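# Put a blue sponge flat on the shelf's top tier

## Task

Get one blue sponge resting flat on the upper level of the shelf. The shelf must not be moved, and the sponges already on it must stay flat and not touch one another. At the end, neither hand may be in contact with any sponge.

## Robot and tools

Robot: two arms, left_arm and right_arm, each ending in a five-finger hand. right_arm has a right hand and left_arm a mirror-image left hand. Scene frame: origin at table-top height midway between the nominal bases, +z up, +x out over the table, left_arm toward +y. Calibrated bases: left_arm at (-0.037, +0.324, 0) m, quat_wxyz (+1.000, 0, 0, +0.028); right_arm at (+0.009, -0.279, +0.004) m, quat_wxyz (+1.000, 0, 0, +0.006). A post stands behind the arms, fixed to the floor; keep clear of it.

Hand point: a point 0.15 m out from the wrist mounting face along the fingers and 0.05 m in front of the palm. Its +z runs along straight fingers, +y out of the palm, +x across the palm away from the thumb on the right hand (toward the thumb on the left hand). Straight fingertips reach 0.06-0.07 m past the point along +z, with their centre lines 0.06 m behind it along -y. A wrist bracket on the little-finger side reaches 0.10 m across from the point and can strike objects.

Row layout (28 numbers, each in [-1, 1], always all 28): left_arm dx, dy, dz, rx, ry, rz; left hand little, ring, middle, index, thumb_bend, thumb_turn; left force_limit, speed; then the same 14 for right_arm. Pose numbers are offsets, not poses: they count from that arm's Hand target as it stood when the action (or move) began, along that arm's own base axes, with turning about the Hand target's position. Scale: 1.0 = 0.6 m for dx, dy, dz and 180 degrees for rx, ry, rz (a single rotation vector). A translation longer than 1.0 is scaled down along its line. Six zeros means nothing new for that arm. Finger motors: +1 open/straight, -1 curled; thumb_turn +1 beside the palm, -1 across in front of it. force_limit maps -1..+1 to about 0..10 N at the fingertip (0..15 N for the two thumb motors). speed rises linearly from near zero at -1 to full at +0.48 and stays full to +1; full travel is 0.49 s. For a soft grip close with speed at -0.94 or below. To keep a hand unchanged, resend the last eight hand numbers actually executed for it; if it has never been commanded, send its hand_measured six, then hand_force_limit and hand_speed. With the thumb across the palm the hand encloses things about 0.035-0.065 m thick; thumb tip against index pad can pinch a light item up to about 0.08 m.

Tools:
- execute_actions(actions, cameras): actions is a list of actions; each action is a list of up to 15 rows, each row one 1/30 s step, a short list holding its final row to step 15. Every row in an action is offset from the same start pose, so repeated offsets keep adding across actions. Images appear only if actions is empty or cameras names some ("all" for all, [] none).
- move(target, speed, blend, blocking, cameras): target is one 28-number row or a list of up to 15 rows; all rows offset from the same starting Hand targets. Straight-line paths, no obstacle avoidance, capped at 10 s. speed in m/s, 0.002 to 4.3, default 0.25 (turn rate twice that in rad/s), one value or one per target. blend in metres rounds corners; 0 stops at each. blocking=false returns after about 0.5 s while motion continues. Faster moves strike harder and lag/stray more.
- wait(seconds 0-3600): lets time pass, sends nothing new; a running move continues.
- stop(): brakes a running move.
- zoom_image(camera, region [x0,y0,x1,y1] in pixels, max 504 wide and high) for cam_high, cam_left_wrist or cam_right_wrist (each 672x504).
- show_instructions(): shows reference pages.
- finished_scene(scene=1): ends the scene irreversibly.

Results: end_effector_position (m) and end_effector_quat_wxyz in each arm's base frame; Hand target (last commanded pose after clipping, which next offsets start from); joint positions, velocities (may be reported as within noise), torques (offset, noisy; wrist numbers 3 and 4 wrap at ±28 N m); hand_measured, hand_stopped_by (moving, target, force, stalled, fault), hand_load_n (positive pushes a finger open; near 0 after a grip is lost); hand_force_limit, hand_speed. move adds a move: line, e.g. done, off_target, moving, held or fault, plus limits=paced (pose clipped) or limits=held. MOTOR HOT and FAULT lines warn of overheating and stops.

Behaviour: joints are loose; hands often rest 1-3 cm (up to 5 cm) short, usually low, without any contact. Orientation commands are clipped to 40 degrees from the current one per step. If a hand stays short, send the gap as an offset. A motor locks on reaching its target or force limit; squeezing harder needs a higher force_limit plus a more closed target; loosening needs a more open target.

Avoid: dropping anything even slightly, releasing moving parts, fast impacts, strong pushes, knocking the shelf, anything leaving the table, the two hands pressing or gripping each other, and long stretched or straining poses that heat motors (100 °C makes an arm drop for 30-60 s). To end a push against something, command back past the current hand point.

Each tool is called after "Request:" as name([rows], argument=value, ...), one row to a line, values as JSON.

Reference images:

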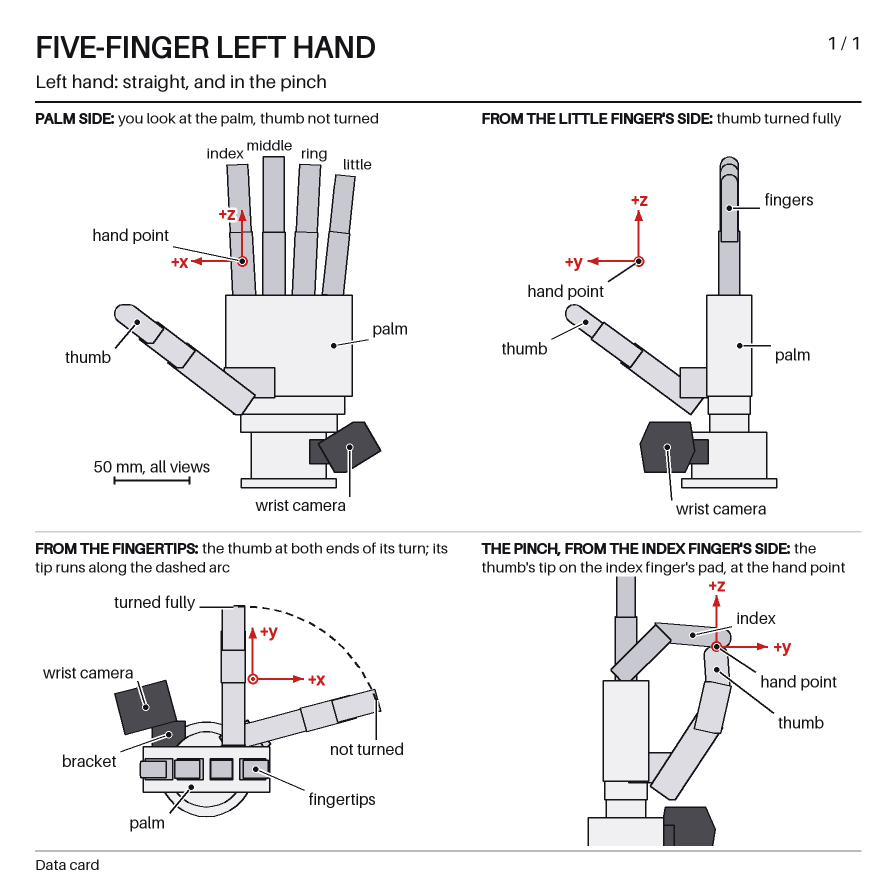

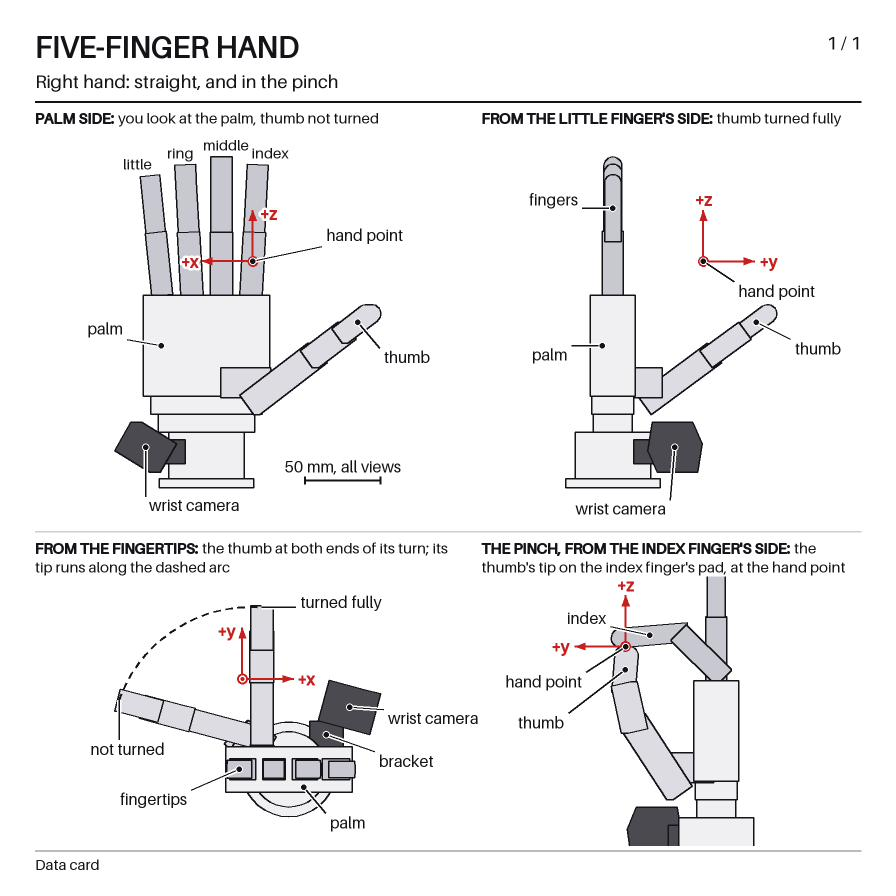

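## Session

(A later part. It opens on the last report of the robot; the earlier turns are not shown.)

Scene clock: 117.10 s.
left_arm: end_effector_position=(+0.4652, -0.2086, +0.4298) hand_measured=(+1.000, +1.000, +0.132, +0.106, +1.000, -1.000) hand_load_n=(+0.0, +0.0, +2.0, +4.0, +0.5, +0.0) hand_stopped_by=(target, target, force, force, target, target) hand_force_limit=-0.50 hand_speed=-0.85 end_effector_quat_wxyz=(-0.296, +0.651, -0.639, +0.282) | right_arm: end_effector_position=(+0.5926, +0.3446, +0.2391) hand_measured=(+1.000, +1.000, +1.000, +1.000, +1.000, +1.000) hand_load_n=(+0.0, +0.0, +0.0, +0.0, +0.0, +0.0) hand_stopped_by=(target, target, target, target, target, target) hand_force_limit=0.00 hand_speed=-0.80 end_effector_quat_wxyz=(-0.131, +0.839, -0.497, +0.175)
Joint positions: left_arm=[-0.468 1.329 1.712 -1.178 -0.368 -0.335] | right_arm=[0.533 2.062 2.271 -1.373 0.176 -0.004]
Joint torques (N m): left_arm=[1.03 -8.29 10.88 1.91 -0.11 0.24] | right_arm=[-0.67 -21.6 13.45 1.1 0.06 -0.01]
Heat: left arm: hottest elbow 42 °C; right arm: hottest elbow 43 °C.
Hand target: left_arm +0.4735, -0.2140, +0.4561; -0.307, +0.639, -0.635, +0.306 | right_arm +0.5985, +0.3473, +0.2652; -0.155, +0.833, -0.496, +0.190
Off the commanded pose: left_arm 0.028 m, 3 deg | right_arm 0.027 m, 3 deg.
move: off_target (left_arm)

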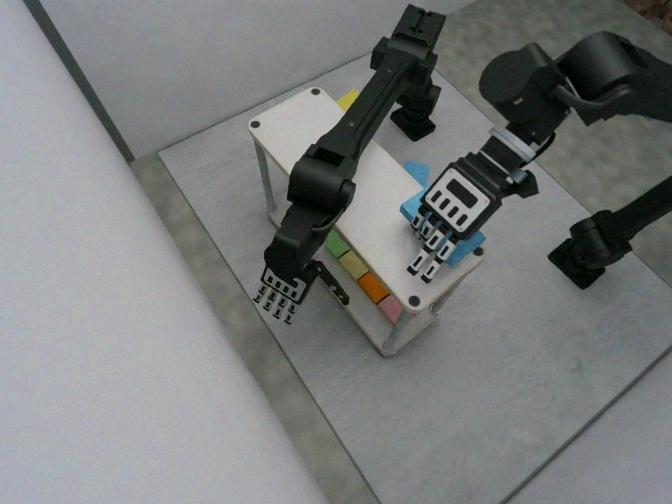

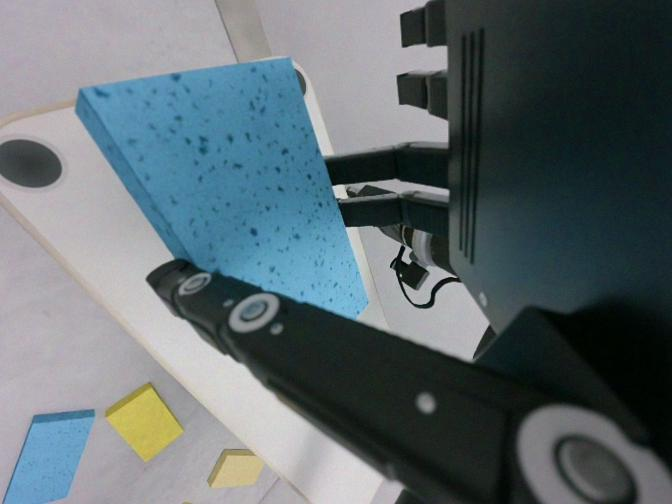

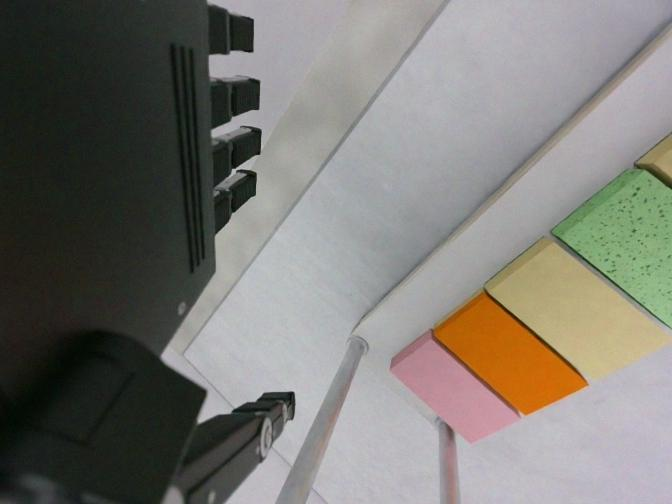

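Request:
move(target=[0.008,-0.03,-0.085,0,-0.013,0,1,1,0,0,1,-1,-0.5,-0.85,0,0,0,0,0,0,1,1,1,1,1,1,0,-0.8], speed=0.06, cameras=["cam_high","cam_left_wrist"])

Request:
zoom_image(camera="cam_high", region=[350, 160, 570, 340])

Scene clock: 123.10 s.
left_arm: end_effector_position=(+0.4785, -0.2325, +0.3927) hand_measured=(+1.000, +1.000, +0.132, +0.106, +1.000, -1.000) hand_load_n=(+0.0, +0.0, +2.5, +4.0, +0.5, +0.0) hand_stopped_by=(target, target, force, force, target, target) hand_force_limit=-0.50 hand_speed=-0.85 end_effector_quat_wxyz=(-0.311, +0.638, -0.635, +0.304) | right_arm: end_effector_position=(+0.5926, +0.3446, +0.2391) hand_measured=(+1.000, +1.000, +1.000, +1.000, +1.000, +1.000) hand_load_n=(+0.0, +0.0, +0.0, +0.0, +0.0, +0.0) hand_stopped_by=(target, target, target, target, target, target) hand_force_limit=0.00 hand_speed=-0.80 end_effector_quat_wxyz=(-0.131, +0.839, -0.497, +0.175)
Joint positions: left_arm=[-0.51 1.317 1.573 -0.997 -0.402 -0.335] | right_arm=[0.533 2.062 2.271 -1.373 0.176 -0.004]
Joint torques (N m): left_arm=[0.97 -10.75 7.2 2.14 -0.48 0.09] | right_arm=[-0.67 -21.6 13.45 1.1 0.06 -0.02]
Heat: left arm: hottest elbow 43 °C; right arm: hottest elbow 43 °C.
Hand target: left_arm +0.4783, -0.2320, +0.4051; -0.320, +0.632, -0.629, +0.319 | right_arm +0.5985, +0.3473, +0.2652; -0.155, +0.833, -0.496, +0.190
Off the commanded pose: left_arm 0.012 m, 2 deg | right_arm 0.027 m, 3 deg.
move: off_target (left_arm)

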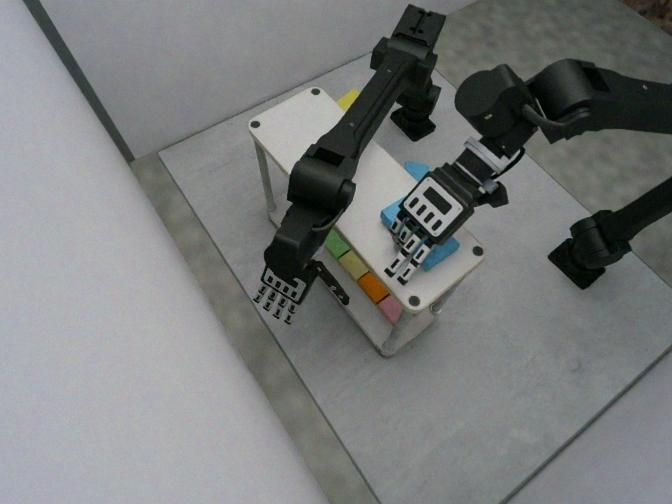

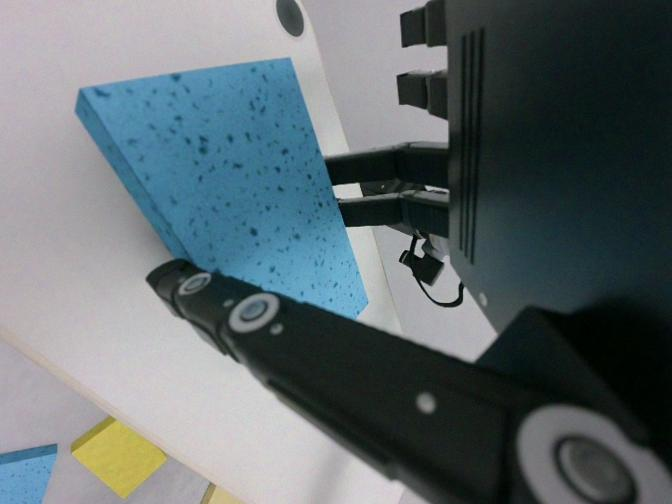

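Scaled by 2.291 from the camera's image (finer frame: 960x720).

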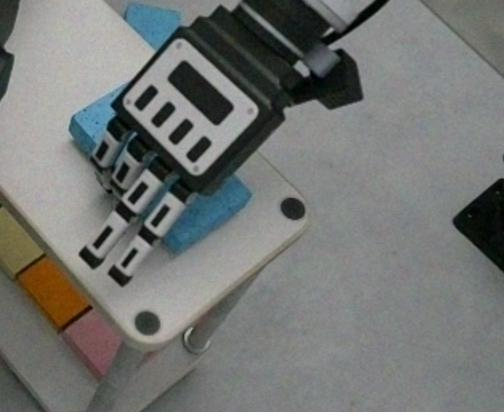

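Request:
move(target=[0,0.006,-0.033,0,0,0,1,1,0,0,1,-1,-0.5,-0.85,0,0,0,0,0,0,1,1,1,1,1,1,0,-0.8], speed=0.04, cameras=["cam_high","cam_left_wrist"])

Request:
zoom_image(camera="cam_high", region=[350, 160, 510, 320])

Request:
zoom_image(camera="cam_left_wrist", region=[0, 0, 400, 380])

Scene clock: 125.77 s.
left_arm: end_effector_position=(+0.4770, -0.2315, +0.3810) hand_measured=(+1.000, +1.000, +0.132, +0.106, +1.000, -1.000) hand_load_n=(+0.0, +0.0, +2.5, +3.5, +0.5, -0.5) hand_stopped_by=(target, target, force, force, target, target) hand_force_limit=-0.50 hand_speed=-0.85 end_effector_quat_wxyz=(-0.314, +0.636, -0.632, +0.313) | right_arm: end_effector_position=(+0.5926, +0.3446, +0.2391) hand_measured=(+1.000, +1.000, +1.000, +1.000, +1.000, +1.000) hand_load_n=(+0.0, +0.0, -0.5, +0.0, +0.0, +0.0) hand_stopped_by=(target, target, target, target, target, target) hand_force_limit=0.00 hand_speed=-0.80 end_effector_quat_wxyz=(-0.131, +0.839, -0.497, +0.175)
Joint positions: left_arm=[-0.51 1.292 1.51 -0.938 -0.402 -0.332] | right_arm=[0.533 2.062 2.271 -1.373 0.176 -0.004]
Joint torques (N m): left_arm=[1.44 -10.11 6.9 1.96 -0.23 0.16] | right_arm=[-0.67 -21.6 13.44 1.1 0.06 -0.01]
Heat: left arm: hottest elbow 43 °C; right arm: hottest elbow 43 °C.
Hand target: left_arm +0.4783, -0.2284, +0.3853; -0.320, +0.632, -0.629, +0.319 | right_arm +0.5985, +0.3473, +0.2652; -0.155, +0.833, -0.496, +0.190
Off the commanded pose: left_arm 0.006 m, 1 deg | right_arm 0.027 m, 3 deg.
move: done

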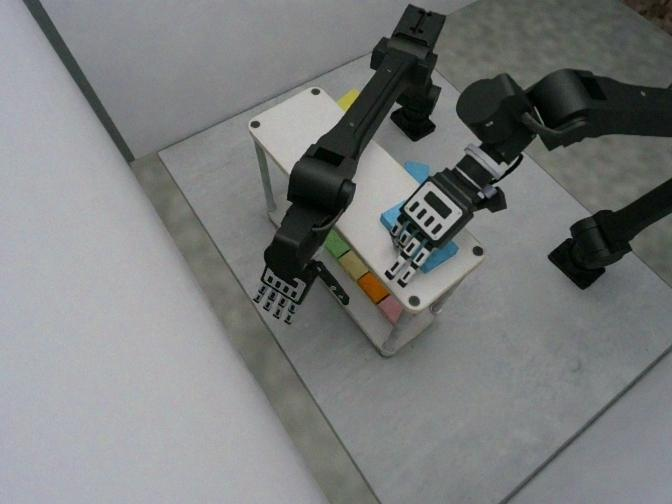

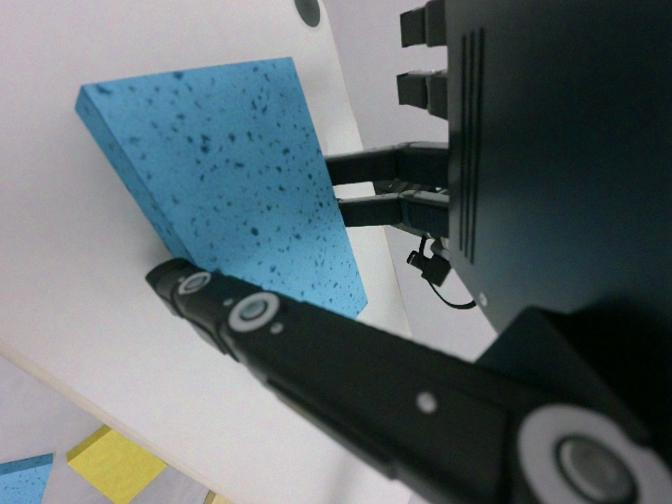

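Scaled by 3.150 from the camera's image (finer frame: 960x720).

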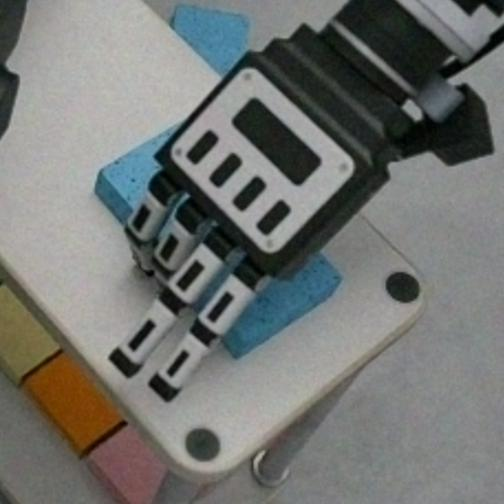

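Scaled by 1.260 from the camera's image (finer frame: 960x720).

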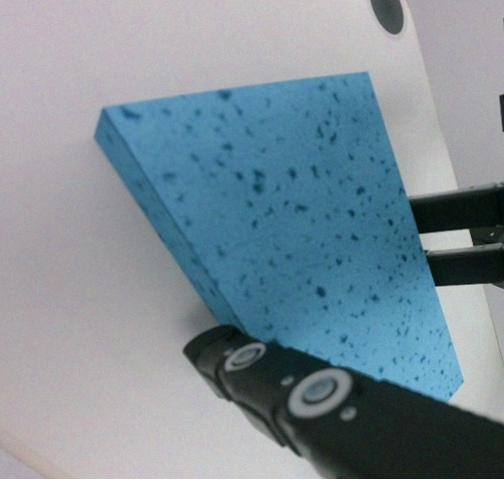

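Request:
move(target=[0,0,-0.0167,0,0.01,0,1,1,0,0,1,-1,-0.5,-0.85,0,0,0,0,0,0,1,1,1,1,1,1,0,-0.8], speed=0.03, cameras=["cam_high","cam_left_wrist"])

Request:
zoom_image(camera="cam_high", region=[350, 160, 510, 320])

Request:
zoom_image(camera="cam_left_wrist", region=[0, 0, 400, 380])

Scene clock: 131.47 s.
left_arm: end_effector_position=(+0.4769, -0.2316, +0.3807) hand_measured=(+1.000, +1.000, +0.132, +0.106, +1.000, -1.000) hand_load_n=(+0.0, +0.0, +2.5, +4.0, +0.0, -0.5) hand_stopped_by=(target, target, force, force, target, target) hand_force_limit=-0.50 hand_speed=-0.85 end_effector_quat_wxyz=(-0.311, +0.635, -0.634, +0.313) | right_arm: end_effector_position=(+0.5926, +0.3446, +0.2391) hand_measured=(+1.000, +1.000, +1.000, +1.000, +1.000, +1.000) hand_load_n=(+0.0, +0.0, +0.0, +0.0, +0.0, +0.0) hand_stopped_by=(target, target, target, target, target, target) hand_force_limit=0.00 hand_speed=-0.80 end_effector_quat_wxyz=(-0.131, +0.839, -0.497, +0.175)
Joint positions: left_arm=[-0.507 1.292 1.51 -0.938 -0.392 -0.328] | right_arm=[0.533 2.062 2.271 -1.373 0.176 -0.004]
Joint torques (N m): left_arm=[1.96 -8.82 6.79 1.2 -0.05 0.06] | right_arm=[-0.67 -21.6 13.44 1.1 0.06 -0.01]
Heat: left arm: hottest elbow 43 °C; right arm: hottest elbow 43 °C.
Hand target: left_arm +0.4783, -0.2284, +0.3753; -0.310, +0.637, -0.634, +0.309 | right_arm +0.5985, +0.3473, +0.2652; -0.155, +0.833, -0.496, +0.190
Off the commanded pose: left_arm 0.006 m, 1 deg | right_arm 0.027 m, 3 deg.
move: done

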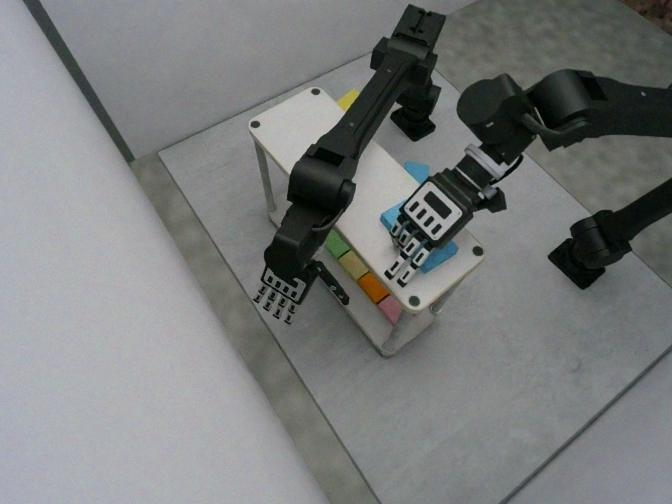

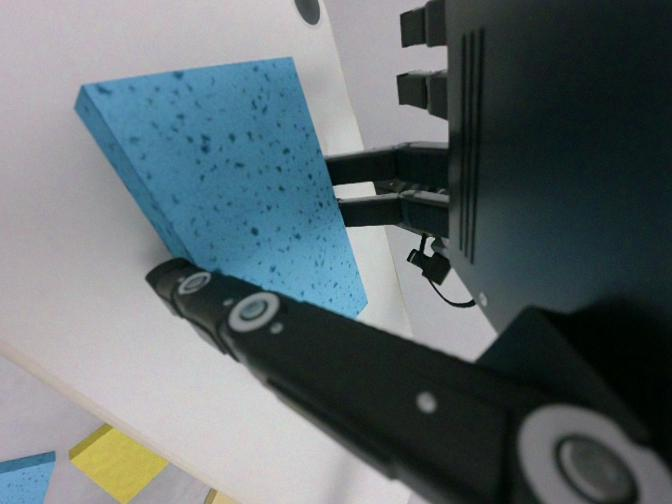

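Scaled by 3.150 from the camera's image (finer frame: 960x720).

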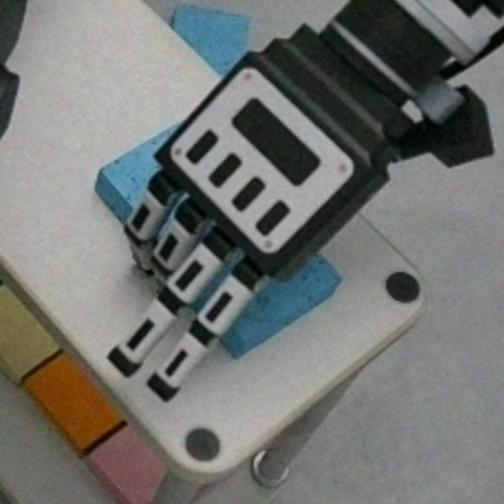

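Scaled by 1.260 from the camera's image (finer frame: 960x720).

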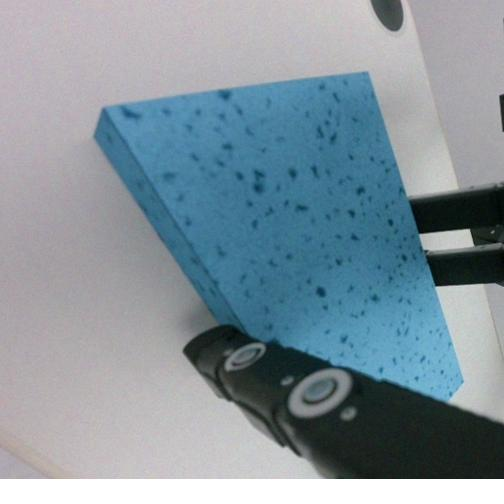

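Request:
move(target=[0,0,-0.0133,0,0,0,1,1,0,0,1,-1,-0.5,-0.85,0,0,0,0,0,0,1,1,1,1,1,1,0,-0.8], speed=0.03, cameras=["cam_high","cam_left_wrist"])

Request:
zoom_image(camera="cam_high", region=[350, 160, 510, 320])

Request:
zoom_image(camera="cam_left_wrist", region=[0, 0, 400, 380])

Scene clock: 134.53 s.
left_arm: end_effector_position=(+0.4768, -0.2318, +0.3783) hand_measured=(+1.000, +1.000, +0.132, +0.106, +1.000, -1.000) hand_load_n=(+0.0, +0.0, +2.0, +3.5, +0.5, -0.5) hand_stopped_by=(target, target, force, force, target, target) hand_force_limit=-0.50 hand_speed=-0.85 end_effector_quat_wxyz=(-0.311, +0.636, -0.631, +0.317) | right_arm: end_effector_position=(+0.5926, +0.3446, +0.2391) hand_measured=(+1.000, +1.000, +1.000, +1.000, +1.000, +1.000) hand_load_n=(+0.0, +0.0, +0.0, +0.0, +0.0, +0.0) hand_stopped_by=(target, target, target, target, target, target) hand_force_limit=0.00 hand_speed=-0.80 end_effector_quat_wxyz=(-0.131, +0.839, -0.497, +0.175)
Joint positions: left_arm=[-0.507 1.286 1.494 -0.923 -0.392 -0.335] | right_arm=[0.533 2.062 2.271 -1.373 0.176 -0.004]
Joint torques (N m): left_arm=[1.85 -8.7 6.04 1.48 -0.05 0.07] | right_arm=[-0.67 -21.6 13.45 1.1 0.06 -0.01]
Heat: left arm: hottest elbow 43 °C; right arm: hottest elbow 44 °C.
Hand target: left_arm +0.4783, -0.2284, +0.3673; -0.310, +0.637, -0.634, +0.309 | right_arm +0.5985, +0.3473, +0.2652; -0.155, +0.833, -0.496, +0.190
Off the commanded pose: left_arm 0.012 m, 1 deg | right_arm 0.027 m, 3 deg.
move: off_target (left_arm)

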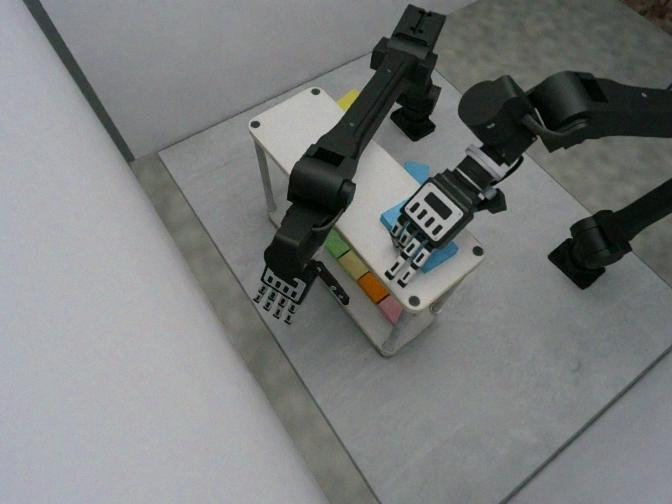

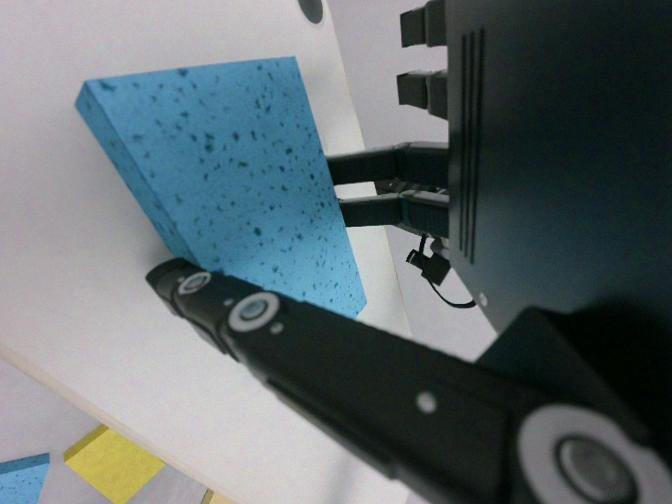

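Scaled by 3.150 from the camera's image (finer frame: 960x720).

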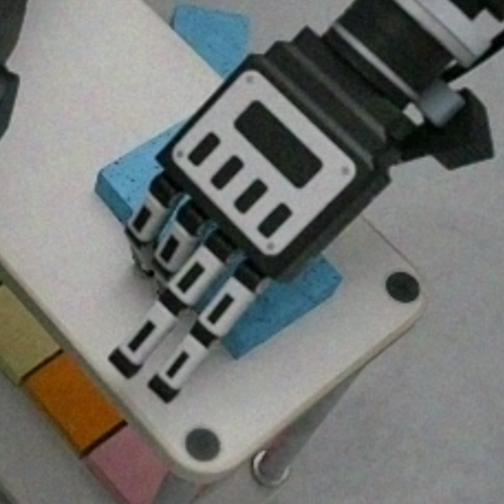

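Scaled by 1.260 from the camera's image (finer frame: 960x720).

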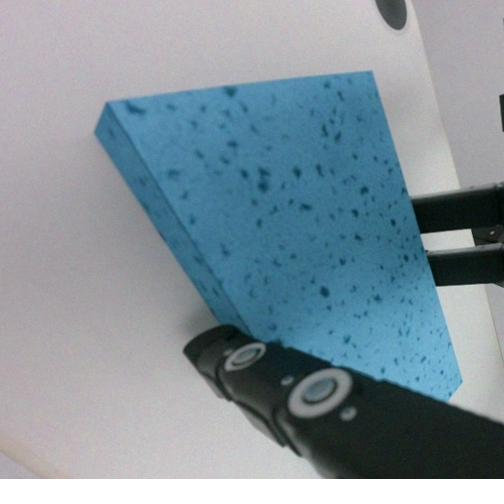

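Request:
move(target=[0,0,0,0,0.016,0,1,1,0,0,1,-1,-0.5,-0.85,0,0,0,0,0,0,1,1,1,1,1,1,0,-0.8], speed=0.05, cameras=["cam_high","cam_left_wrist"])

Request:
zoom_image(camera="cam_left_wrist", region=[0, 0, 400, 380])

Scene clock: 138.20 s.
left_arm: end_effector_position=(+0.4730, -0.2300, +0.3784) hand_measured=(+1.000, +1.000, +0.134, +0.106, +1.000, -1.000) hand_load_n=(+0.0, +0.0, +3.5, +3.5, +0.5, -0.5) hand_stopped_by=(target, target, force, force, target, target) hand_force_limit=-0.50 hand_speed=-0.85 end_effector_quat_wxyz=(-0.301, +0.638, -0.636, +0.313) | right_arm: end_effector_position=(+0.5926, +0.3446, +0.2391) hand_measured=(+1.000, +1.000, +1.000, +1.000, +1.000, +1.000) hand_load_n=(+0.0, +0.0, -0.5, +0.0, -0.5, +0.0) hand_stopped_by=(target, target, target, target, target, target) hand_force_limit=0.00 hand_speed=-0.80 end_effector_quat_wxyz=(-0.131, +0.839, -0.497, +0.175)
Joint positions: left_arm=[-0.499 1.286 1.504 -0.949 -0.371 -0.335] | right_arm=[0.533 2.062 2.271 -1.373 0.176 -0.004]
Joint torques (N m): left_arm=[2.08 -6.24 8.9 -0.27 0.02 -0.07] | right_arm=[-0.67 -21.6 13.44 1.1 0.06 -0.01]
Heat: left arm: hottest elbow 42 °C; right arm: hottest elbow 44 °C.
Hand target: left_arm +0.4783, -0.2284, +0.3673; -0.294, +0.645, -0.642, +0.293 | right_arm +0.5985, +0.3473, +0.2652; -0.155, +0.833, -0.496, +0.190
Off the commanded pose: left_arm 0.012 m, 3 deg | right_arm 0.027 m, 3 deg.
move: off_target (left_arm)

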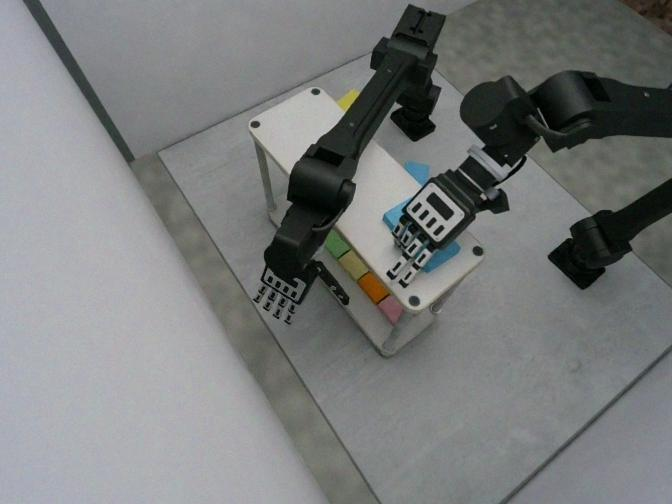

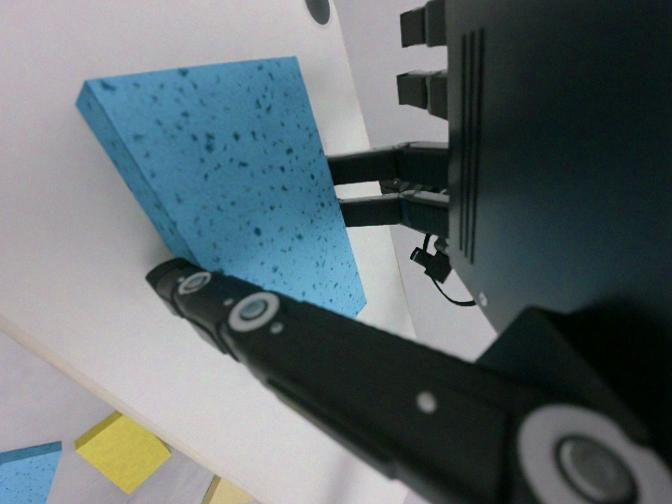

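Scaled by 1.260 from the camera's image (finer frame: 960x720).

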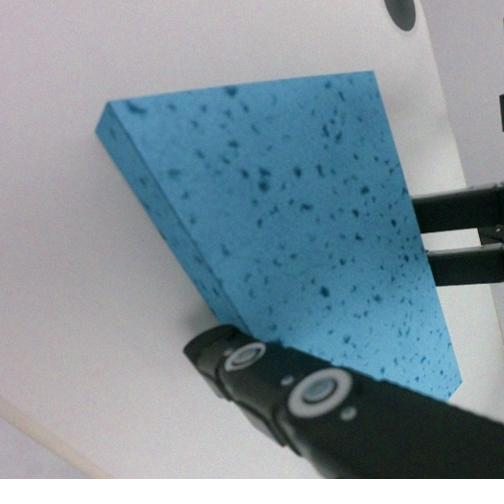

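Request:
move(target=[-0.008,0,0.0175,0,0,0,1,1,0,0,1,-1,-0.5,-0.85,0,0,0,0,0,0,1,1,1,1,1,1,0,-0.8], speed=0.04, cameras=["cam_left_wrist"])

Scene clock: 141.23 s.
left_arm: end_effector_position=(+0.4676, -0.2279, +0.3789) hand_measured=(+1.000, +1.000, +0.134, +0.106, +1.000, -1.000) hand_load_n=(+0.0, -0.5, +3.0, +3.5, +0.0, +0.0) hand_stopped_by=(target, target, force, force, target, target) hand_force_limit=-0.50 hand_speed=-0.85 end_effector_quat_wxyz=(-0.298, +0.639, -0.642, +0.302) | right_arm: end_effector_position=(+0.5926, +0.3446, +0.2391) hand_measured=(+1.000, +1.000, +1.000, +1.000, +1.000, +1.000) hand_load_n=(+0.0, +0.0, +0.0, +0.0, +0.0, +0.0) hand_stopped_by=(target, target, target, target, target, target) hand_force_limit=0.00 hand_speed=-0.80 end_effector_quat_wxyz=(-0.131, +0.839, -0.497, +0.175)
Joint positions: left_arm=[-0.501 1.288 1.517 -0.986 -0.371 -0.335] | right_arm=[0.533 2.062 2.271 -1.373 0.176 -0.004]
Joint torques (N m): left_arm=[1.73 -6.59 9.55 0.05 -0.12 -0.11] | right_arm=[-0.67 -21.6 13.44 1.1 0.06 -0.02]
Heat: left arm: hottest elbow 42 °C; right arm: hottest elbow 44 °C.
Hand target: left_arm +0.4735, -0.2284, +0.3778; -0.294, +0.645, -0.642, +0.293 | right_arm +0.5985, +0.3473, +0.2652; -0.155, +0.833, -0.496, +0.190
Off the commanded pose: left_arm 0.006 m, 1 deg | right_arm 0.027 m, 3 deg.
move: done

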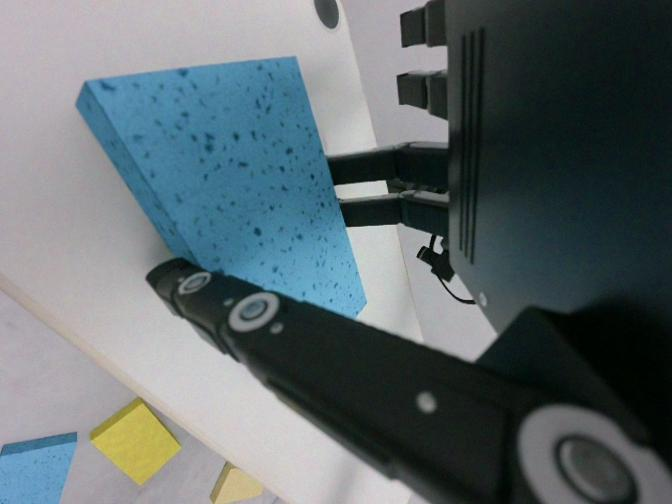

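Request:
execute_actions([
  [[0,0,0,0,0,0,1,1,0.3,0.3,1,-1,-0.5,-0.8,0,0,0,0,0,0,1,1,1,1,1,1,0,-0.8]],
], cameras=["cam_high","cam_left_wrist"])

Scene clock: 143.17 s.
left_arm: end_effector_position=(+0.4655, -0.2277, +0.3788) hand_measured=(+1.000, +1.000, +0.300, +0.300, +1.000, -1.000) hand_load_n=(+0.0, +0.0, -3.0, +0.0, +0.0, +0.0) hand_stopped_by=(target, target, target, target, target, target) hand_force_limit=-0.50 hand_speed=-0.80 end_effector_quat_wxyz=(-0.297, +0.639, -0.644, +0.299) | right_arm: end_effector_position=(+0.5926, +0.3446, +0.2391) hand_measured=(+1.000, +1.000, +1.000, +1.000, +1.000, +1.000) hand_load_n=(+0.0, +0.0, -0.5, +0.0, +0.0, +0.0) hand_stopped_by=(target, target, target, target, target, target) hand_force_limit=0.00 hand_speed=-0.80 end_effector_quat_wxyz=(-0.131, +0.839, -0.497, +0.175)
Joint positions: left_arm=[-0.502 1.288 1.521 -0.997 -0.371 -0.335] | right_arm=[0.533 2.062 2.271 -1.373 0.176 -0.004]
Joint torques (N m): left_arm=[1.61 -6.59 9.32 0.49 -0.13 -0.11] | right_arm=[-0.67 -21.54 13.45 1.1 0.06 -0.01]
Heat: left arm: hottest elbow 43 °C; right arm: hottest elbow 44 °C.
Hand target: left_arm +0.4735, -0.2284, +0.3778; -0.294, +0.645, -0.642, +0.293 | right_arm +0.5985, +0.3473, +0.2652; -0.155, +0.833, -0.496, +0.190
Off the commanded pose: left_arm 0.008 m, 1 deg | right_arm 0.027 m, 3 deg.

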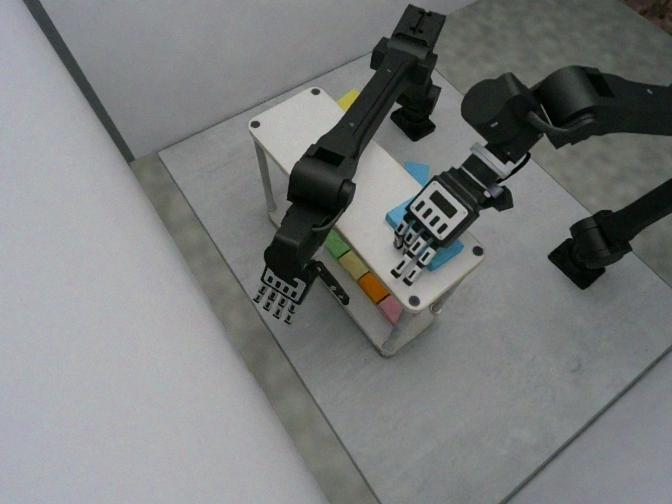

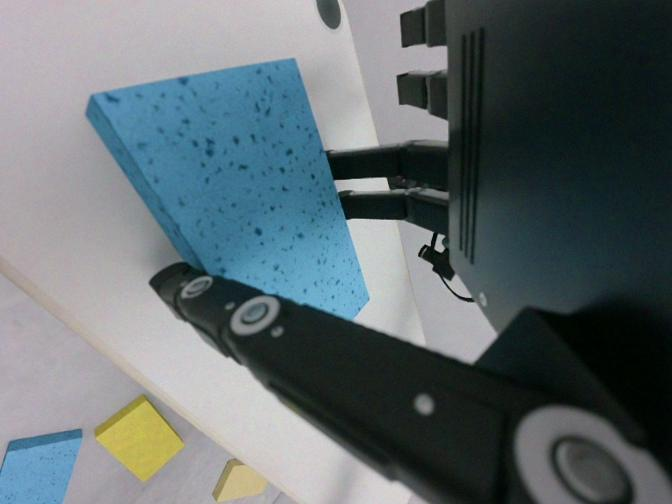

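Request:
execute_actions([
  [[0,0,0,0,0,0,1,1,1,1,1,-1,-0.5,-0.7,0,0,0,0,0,0,1,1,1,1,1,1,0,-0.8]],
  [[0,0,0,0,0,0,1,1,1,1,1,-1,-0.5,-0.7,0,0,0,0,0,0,1,1,1,1,1,1,0,-0.8]],
], cameras=["cam_high","cam_left_wrist"])

Request:
zoom_image(camera="cam_high", region=[350, 160, 510, 320])

Scene clock: 146.80 s.
left_arm: end_effector_position=(+0.4676, -0.2289, +0.3691) hand_measured=(+1.000, +1.000, +1.000, +1.000, +1.000, -1.000) hand_load_n=(+0.0, -0.5, +0.0, -0.5, +0.0, +0.0) hand_stopped_by=(target, target, target, target, target, target) hand_force_limit=-0.50 hand_speed=-0.70 end_effector_quat_wxyz=(-0.294, +0.640, -0.649, +0.289) | right_arm: end_effector_position=(+0.5926, +0.3446, +0.2391) hand_measured=(+1.000, +1.000, +1.000, +1.000, +1.000, +1.000) hand_load_n=(+0.0, +0.0, +0.0, +0.0, +0.0, -0.5) hand_stopped_by=(target, target, target, target, target, target) hand_force_limit=0.00 hand_speed=-0.80 end_effector_quat_wxyz=(-0.131, +0.839, -0.497, +0.175)
Joint positions: left_arm=[-0.502 1.305 1.521 -1.004 -0.371 -0.335] | right_arm=[0.533 2.062 2.271 -1.373 0.176 -0.004]
Joint torques (N m): left_arm=[1.55 -8.23 9.39 0.8 -0.15 -0.11] | right_arm=[-0.73 -21.54 13.45 1.1 0.06 -0.01]
Heat: left arm: hottest elbow 43 °C; right arm: hottest elbow 44 °C.
Hand target: left_arm +0.4735, -0.2284, +0.3778; -0.294, +0.645, -0.642, +0.293 | right_arm +0.5985, +0.3473, +0.2652; -0.155, +0.833, -0.496, +0.190
Off the commanded pose: left_arm 0.011 m, 1 deg | right_arm 0.027 m, 3 deg.

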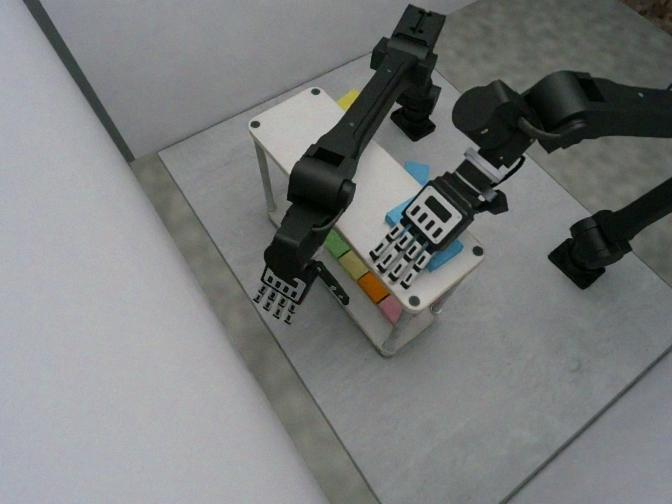

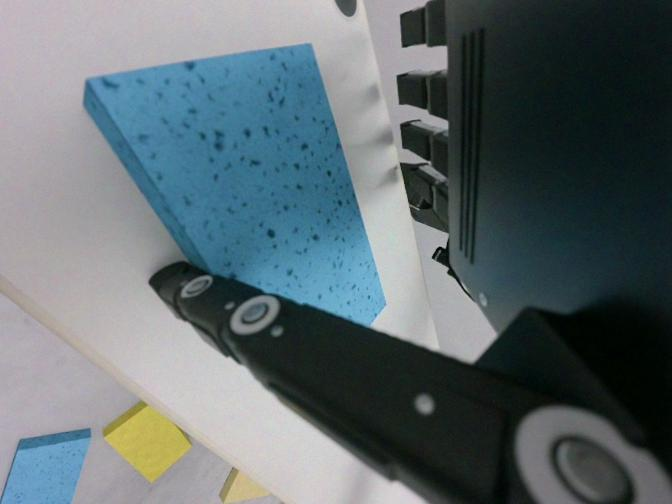

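Scaled by 3.150 from the camera's image (finer frame: 960x720).

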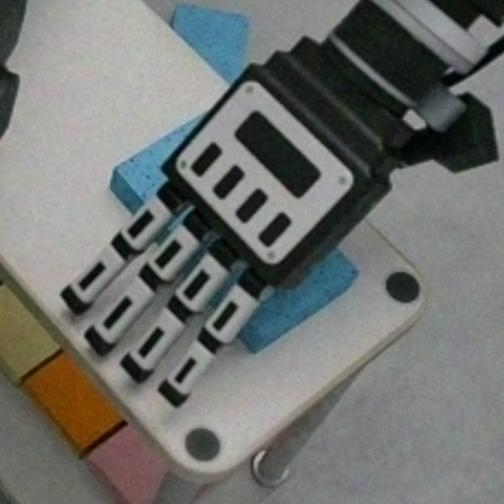

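Request:
move([
  [-0.03,0,0.05,0,0,0,1,1,1,1,1,-1,-0.5,-0.7,0,0,0,0,0,0,1,1,1,1,1,1,0,-0.8],
  [-0.07,0.02,0.2,0,0,0,1,1,1,1,1,-1,-0.5,-0.7,0,0,0,0,0,0,1,1,1,1,1,1,0,-0.8],
  [-0.22,0.2,0.23,0,0,0.05,1,1,1,1,1,-1,-0.5,-0.7,0,0,0,0,0,0,1,1,1,1,1,1,0,-0.8],
], speed=0.1, blend=[0.01, 0.03, 0], cameras=["cam_high","cam_left_wrist"])

Request:
zoom_image(camera="cam_high", region=[350, 160, 510, 320])

Scene clock: 152.63 s.
left_arm: end_effector_position=(+0.3441, -0.1114, +0.5159) hand_measured=(+1.000, +1.000, +1.000, +1.000, +1.000, -1.000) hand_load_n=(+0.0, +0.0, +0.0, +0.0, +0.0, +0.0) hand_stopped_by=(target, target, target, target, target, target) hand_force_limit=-0.50 hand_speed=-0.70 end_effector_quat_wxyz=(-0.317, +0.688, -0.594, +0.271) | right_arm: end_effector_position=(+0.5926, +0.3446, +0.2391) hand_measured=(+1.000, +1.000, +1.000, +1.000, +1.000, +1.000) hand_load_n=(+0.0, +0.0, +0.0, +0.0, +0.0, +0.0) hand_stopped_by=(target, target, target, target, target, target) hand_force_limit=0.00 hand_speed=-0.80 end_effector_quat_wxyz=(-0.131, +0.839, -0.497, +0.175)
Joint positions: left_arm=[-0.395 1.088 1.78 -1.481 -0.405 -0.373] | right_arm=[0.533 2.062 2.271 -1.373 0.176 -0.004]
Joint torques (N m): left_arm=[2.02 -3.78 5.64 0.77 -0.28 -0.12] | right_arm=[-0.67 -21.54 13.45 1.1 0.06 -0.01]
Heat: left arm: hottest elbow 43 °C; right arm: hottest elbow 44 °C.
Hand target: left_arm +0.3415, -0.1084, +0.5158; -0.316, +0.693, -0.589, +0.269 | right_arm +0.5985, +0.3473, +0.2652; -0.155, +0.833, -0.496, +0.190
Off the commanded pose: left_arm 0.004 m, 1 deg | right_arm 0.027 m, 3 deg.
move: done

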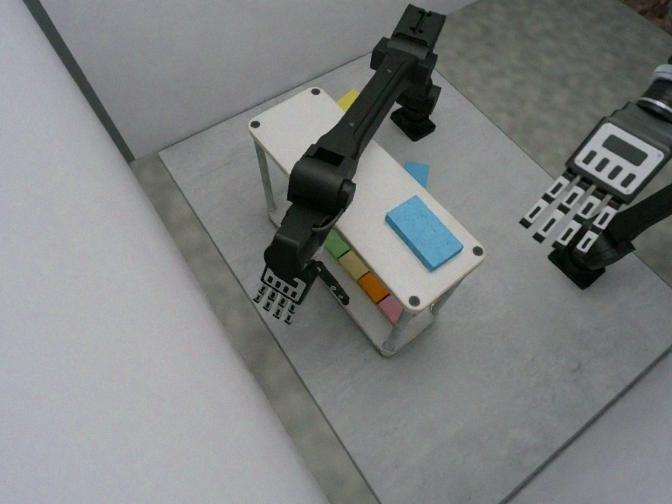

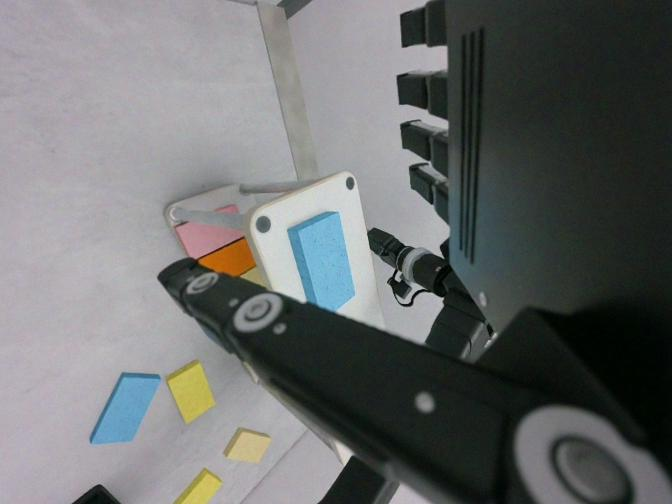

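Scaled by 3.150 from the camera's image (finer frame: 960x720).

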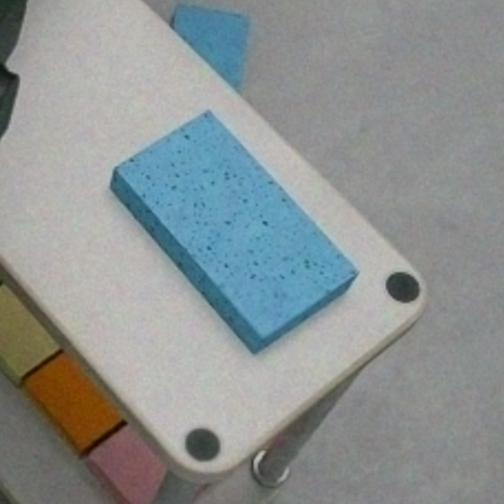

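Request:
finished_scene(scene=1)

The scene is finished: the task was done.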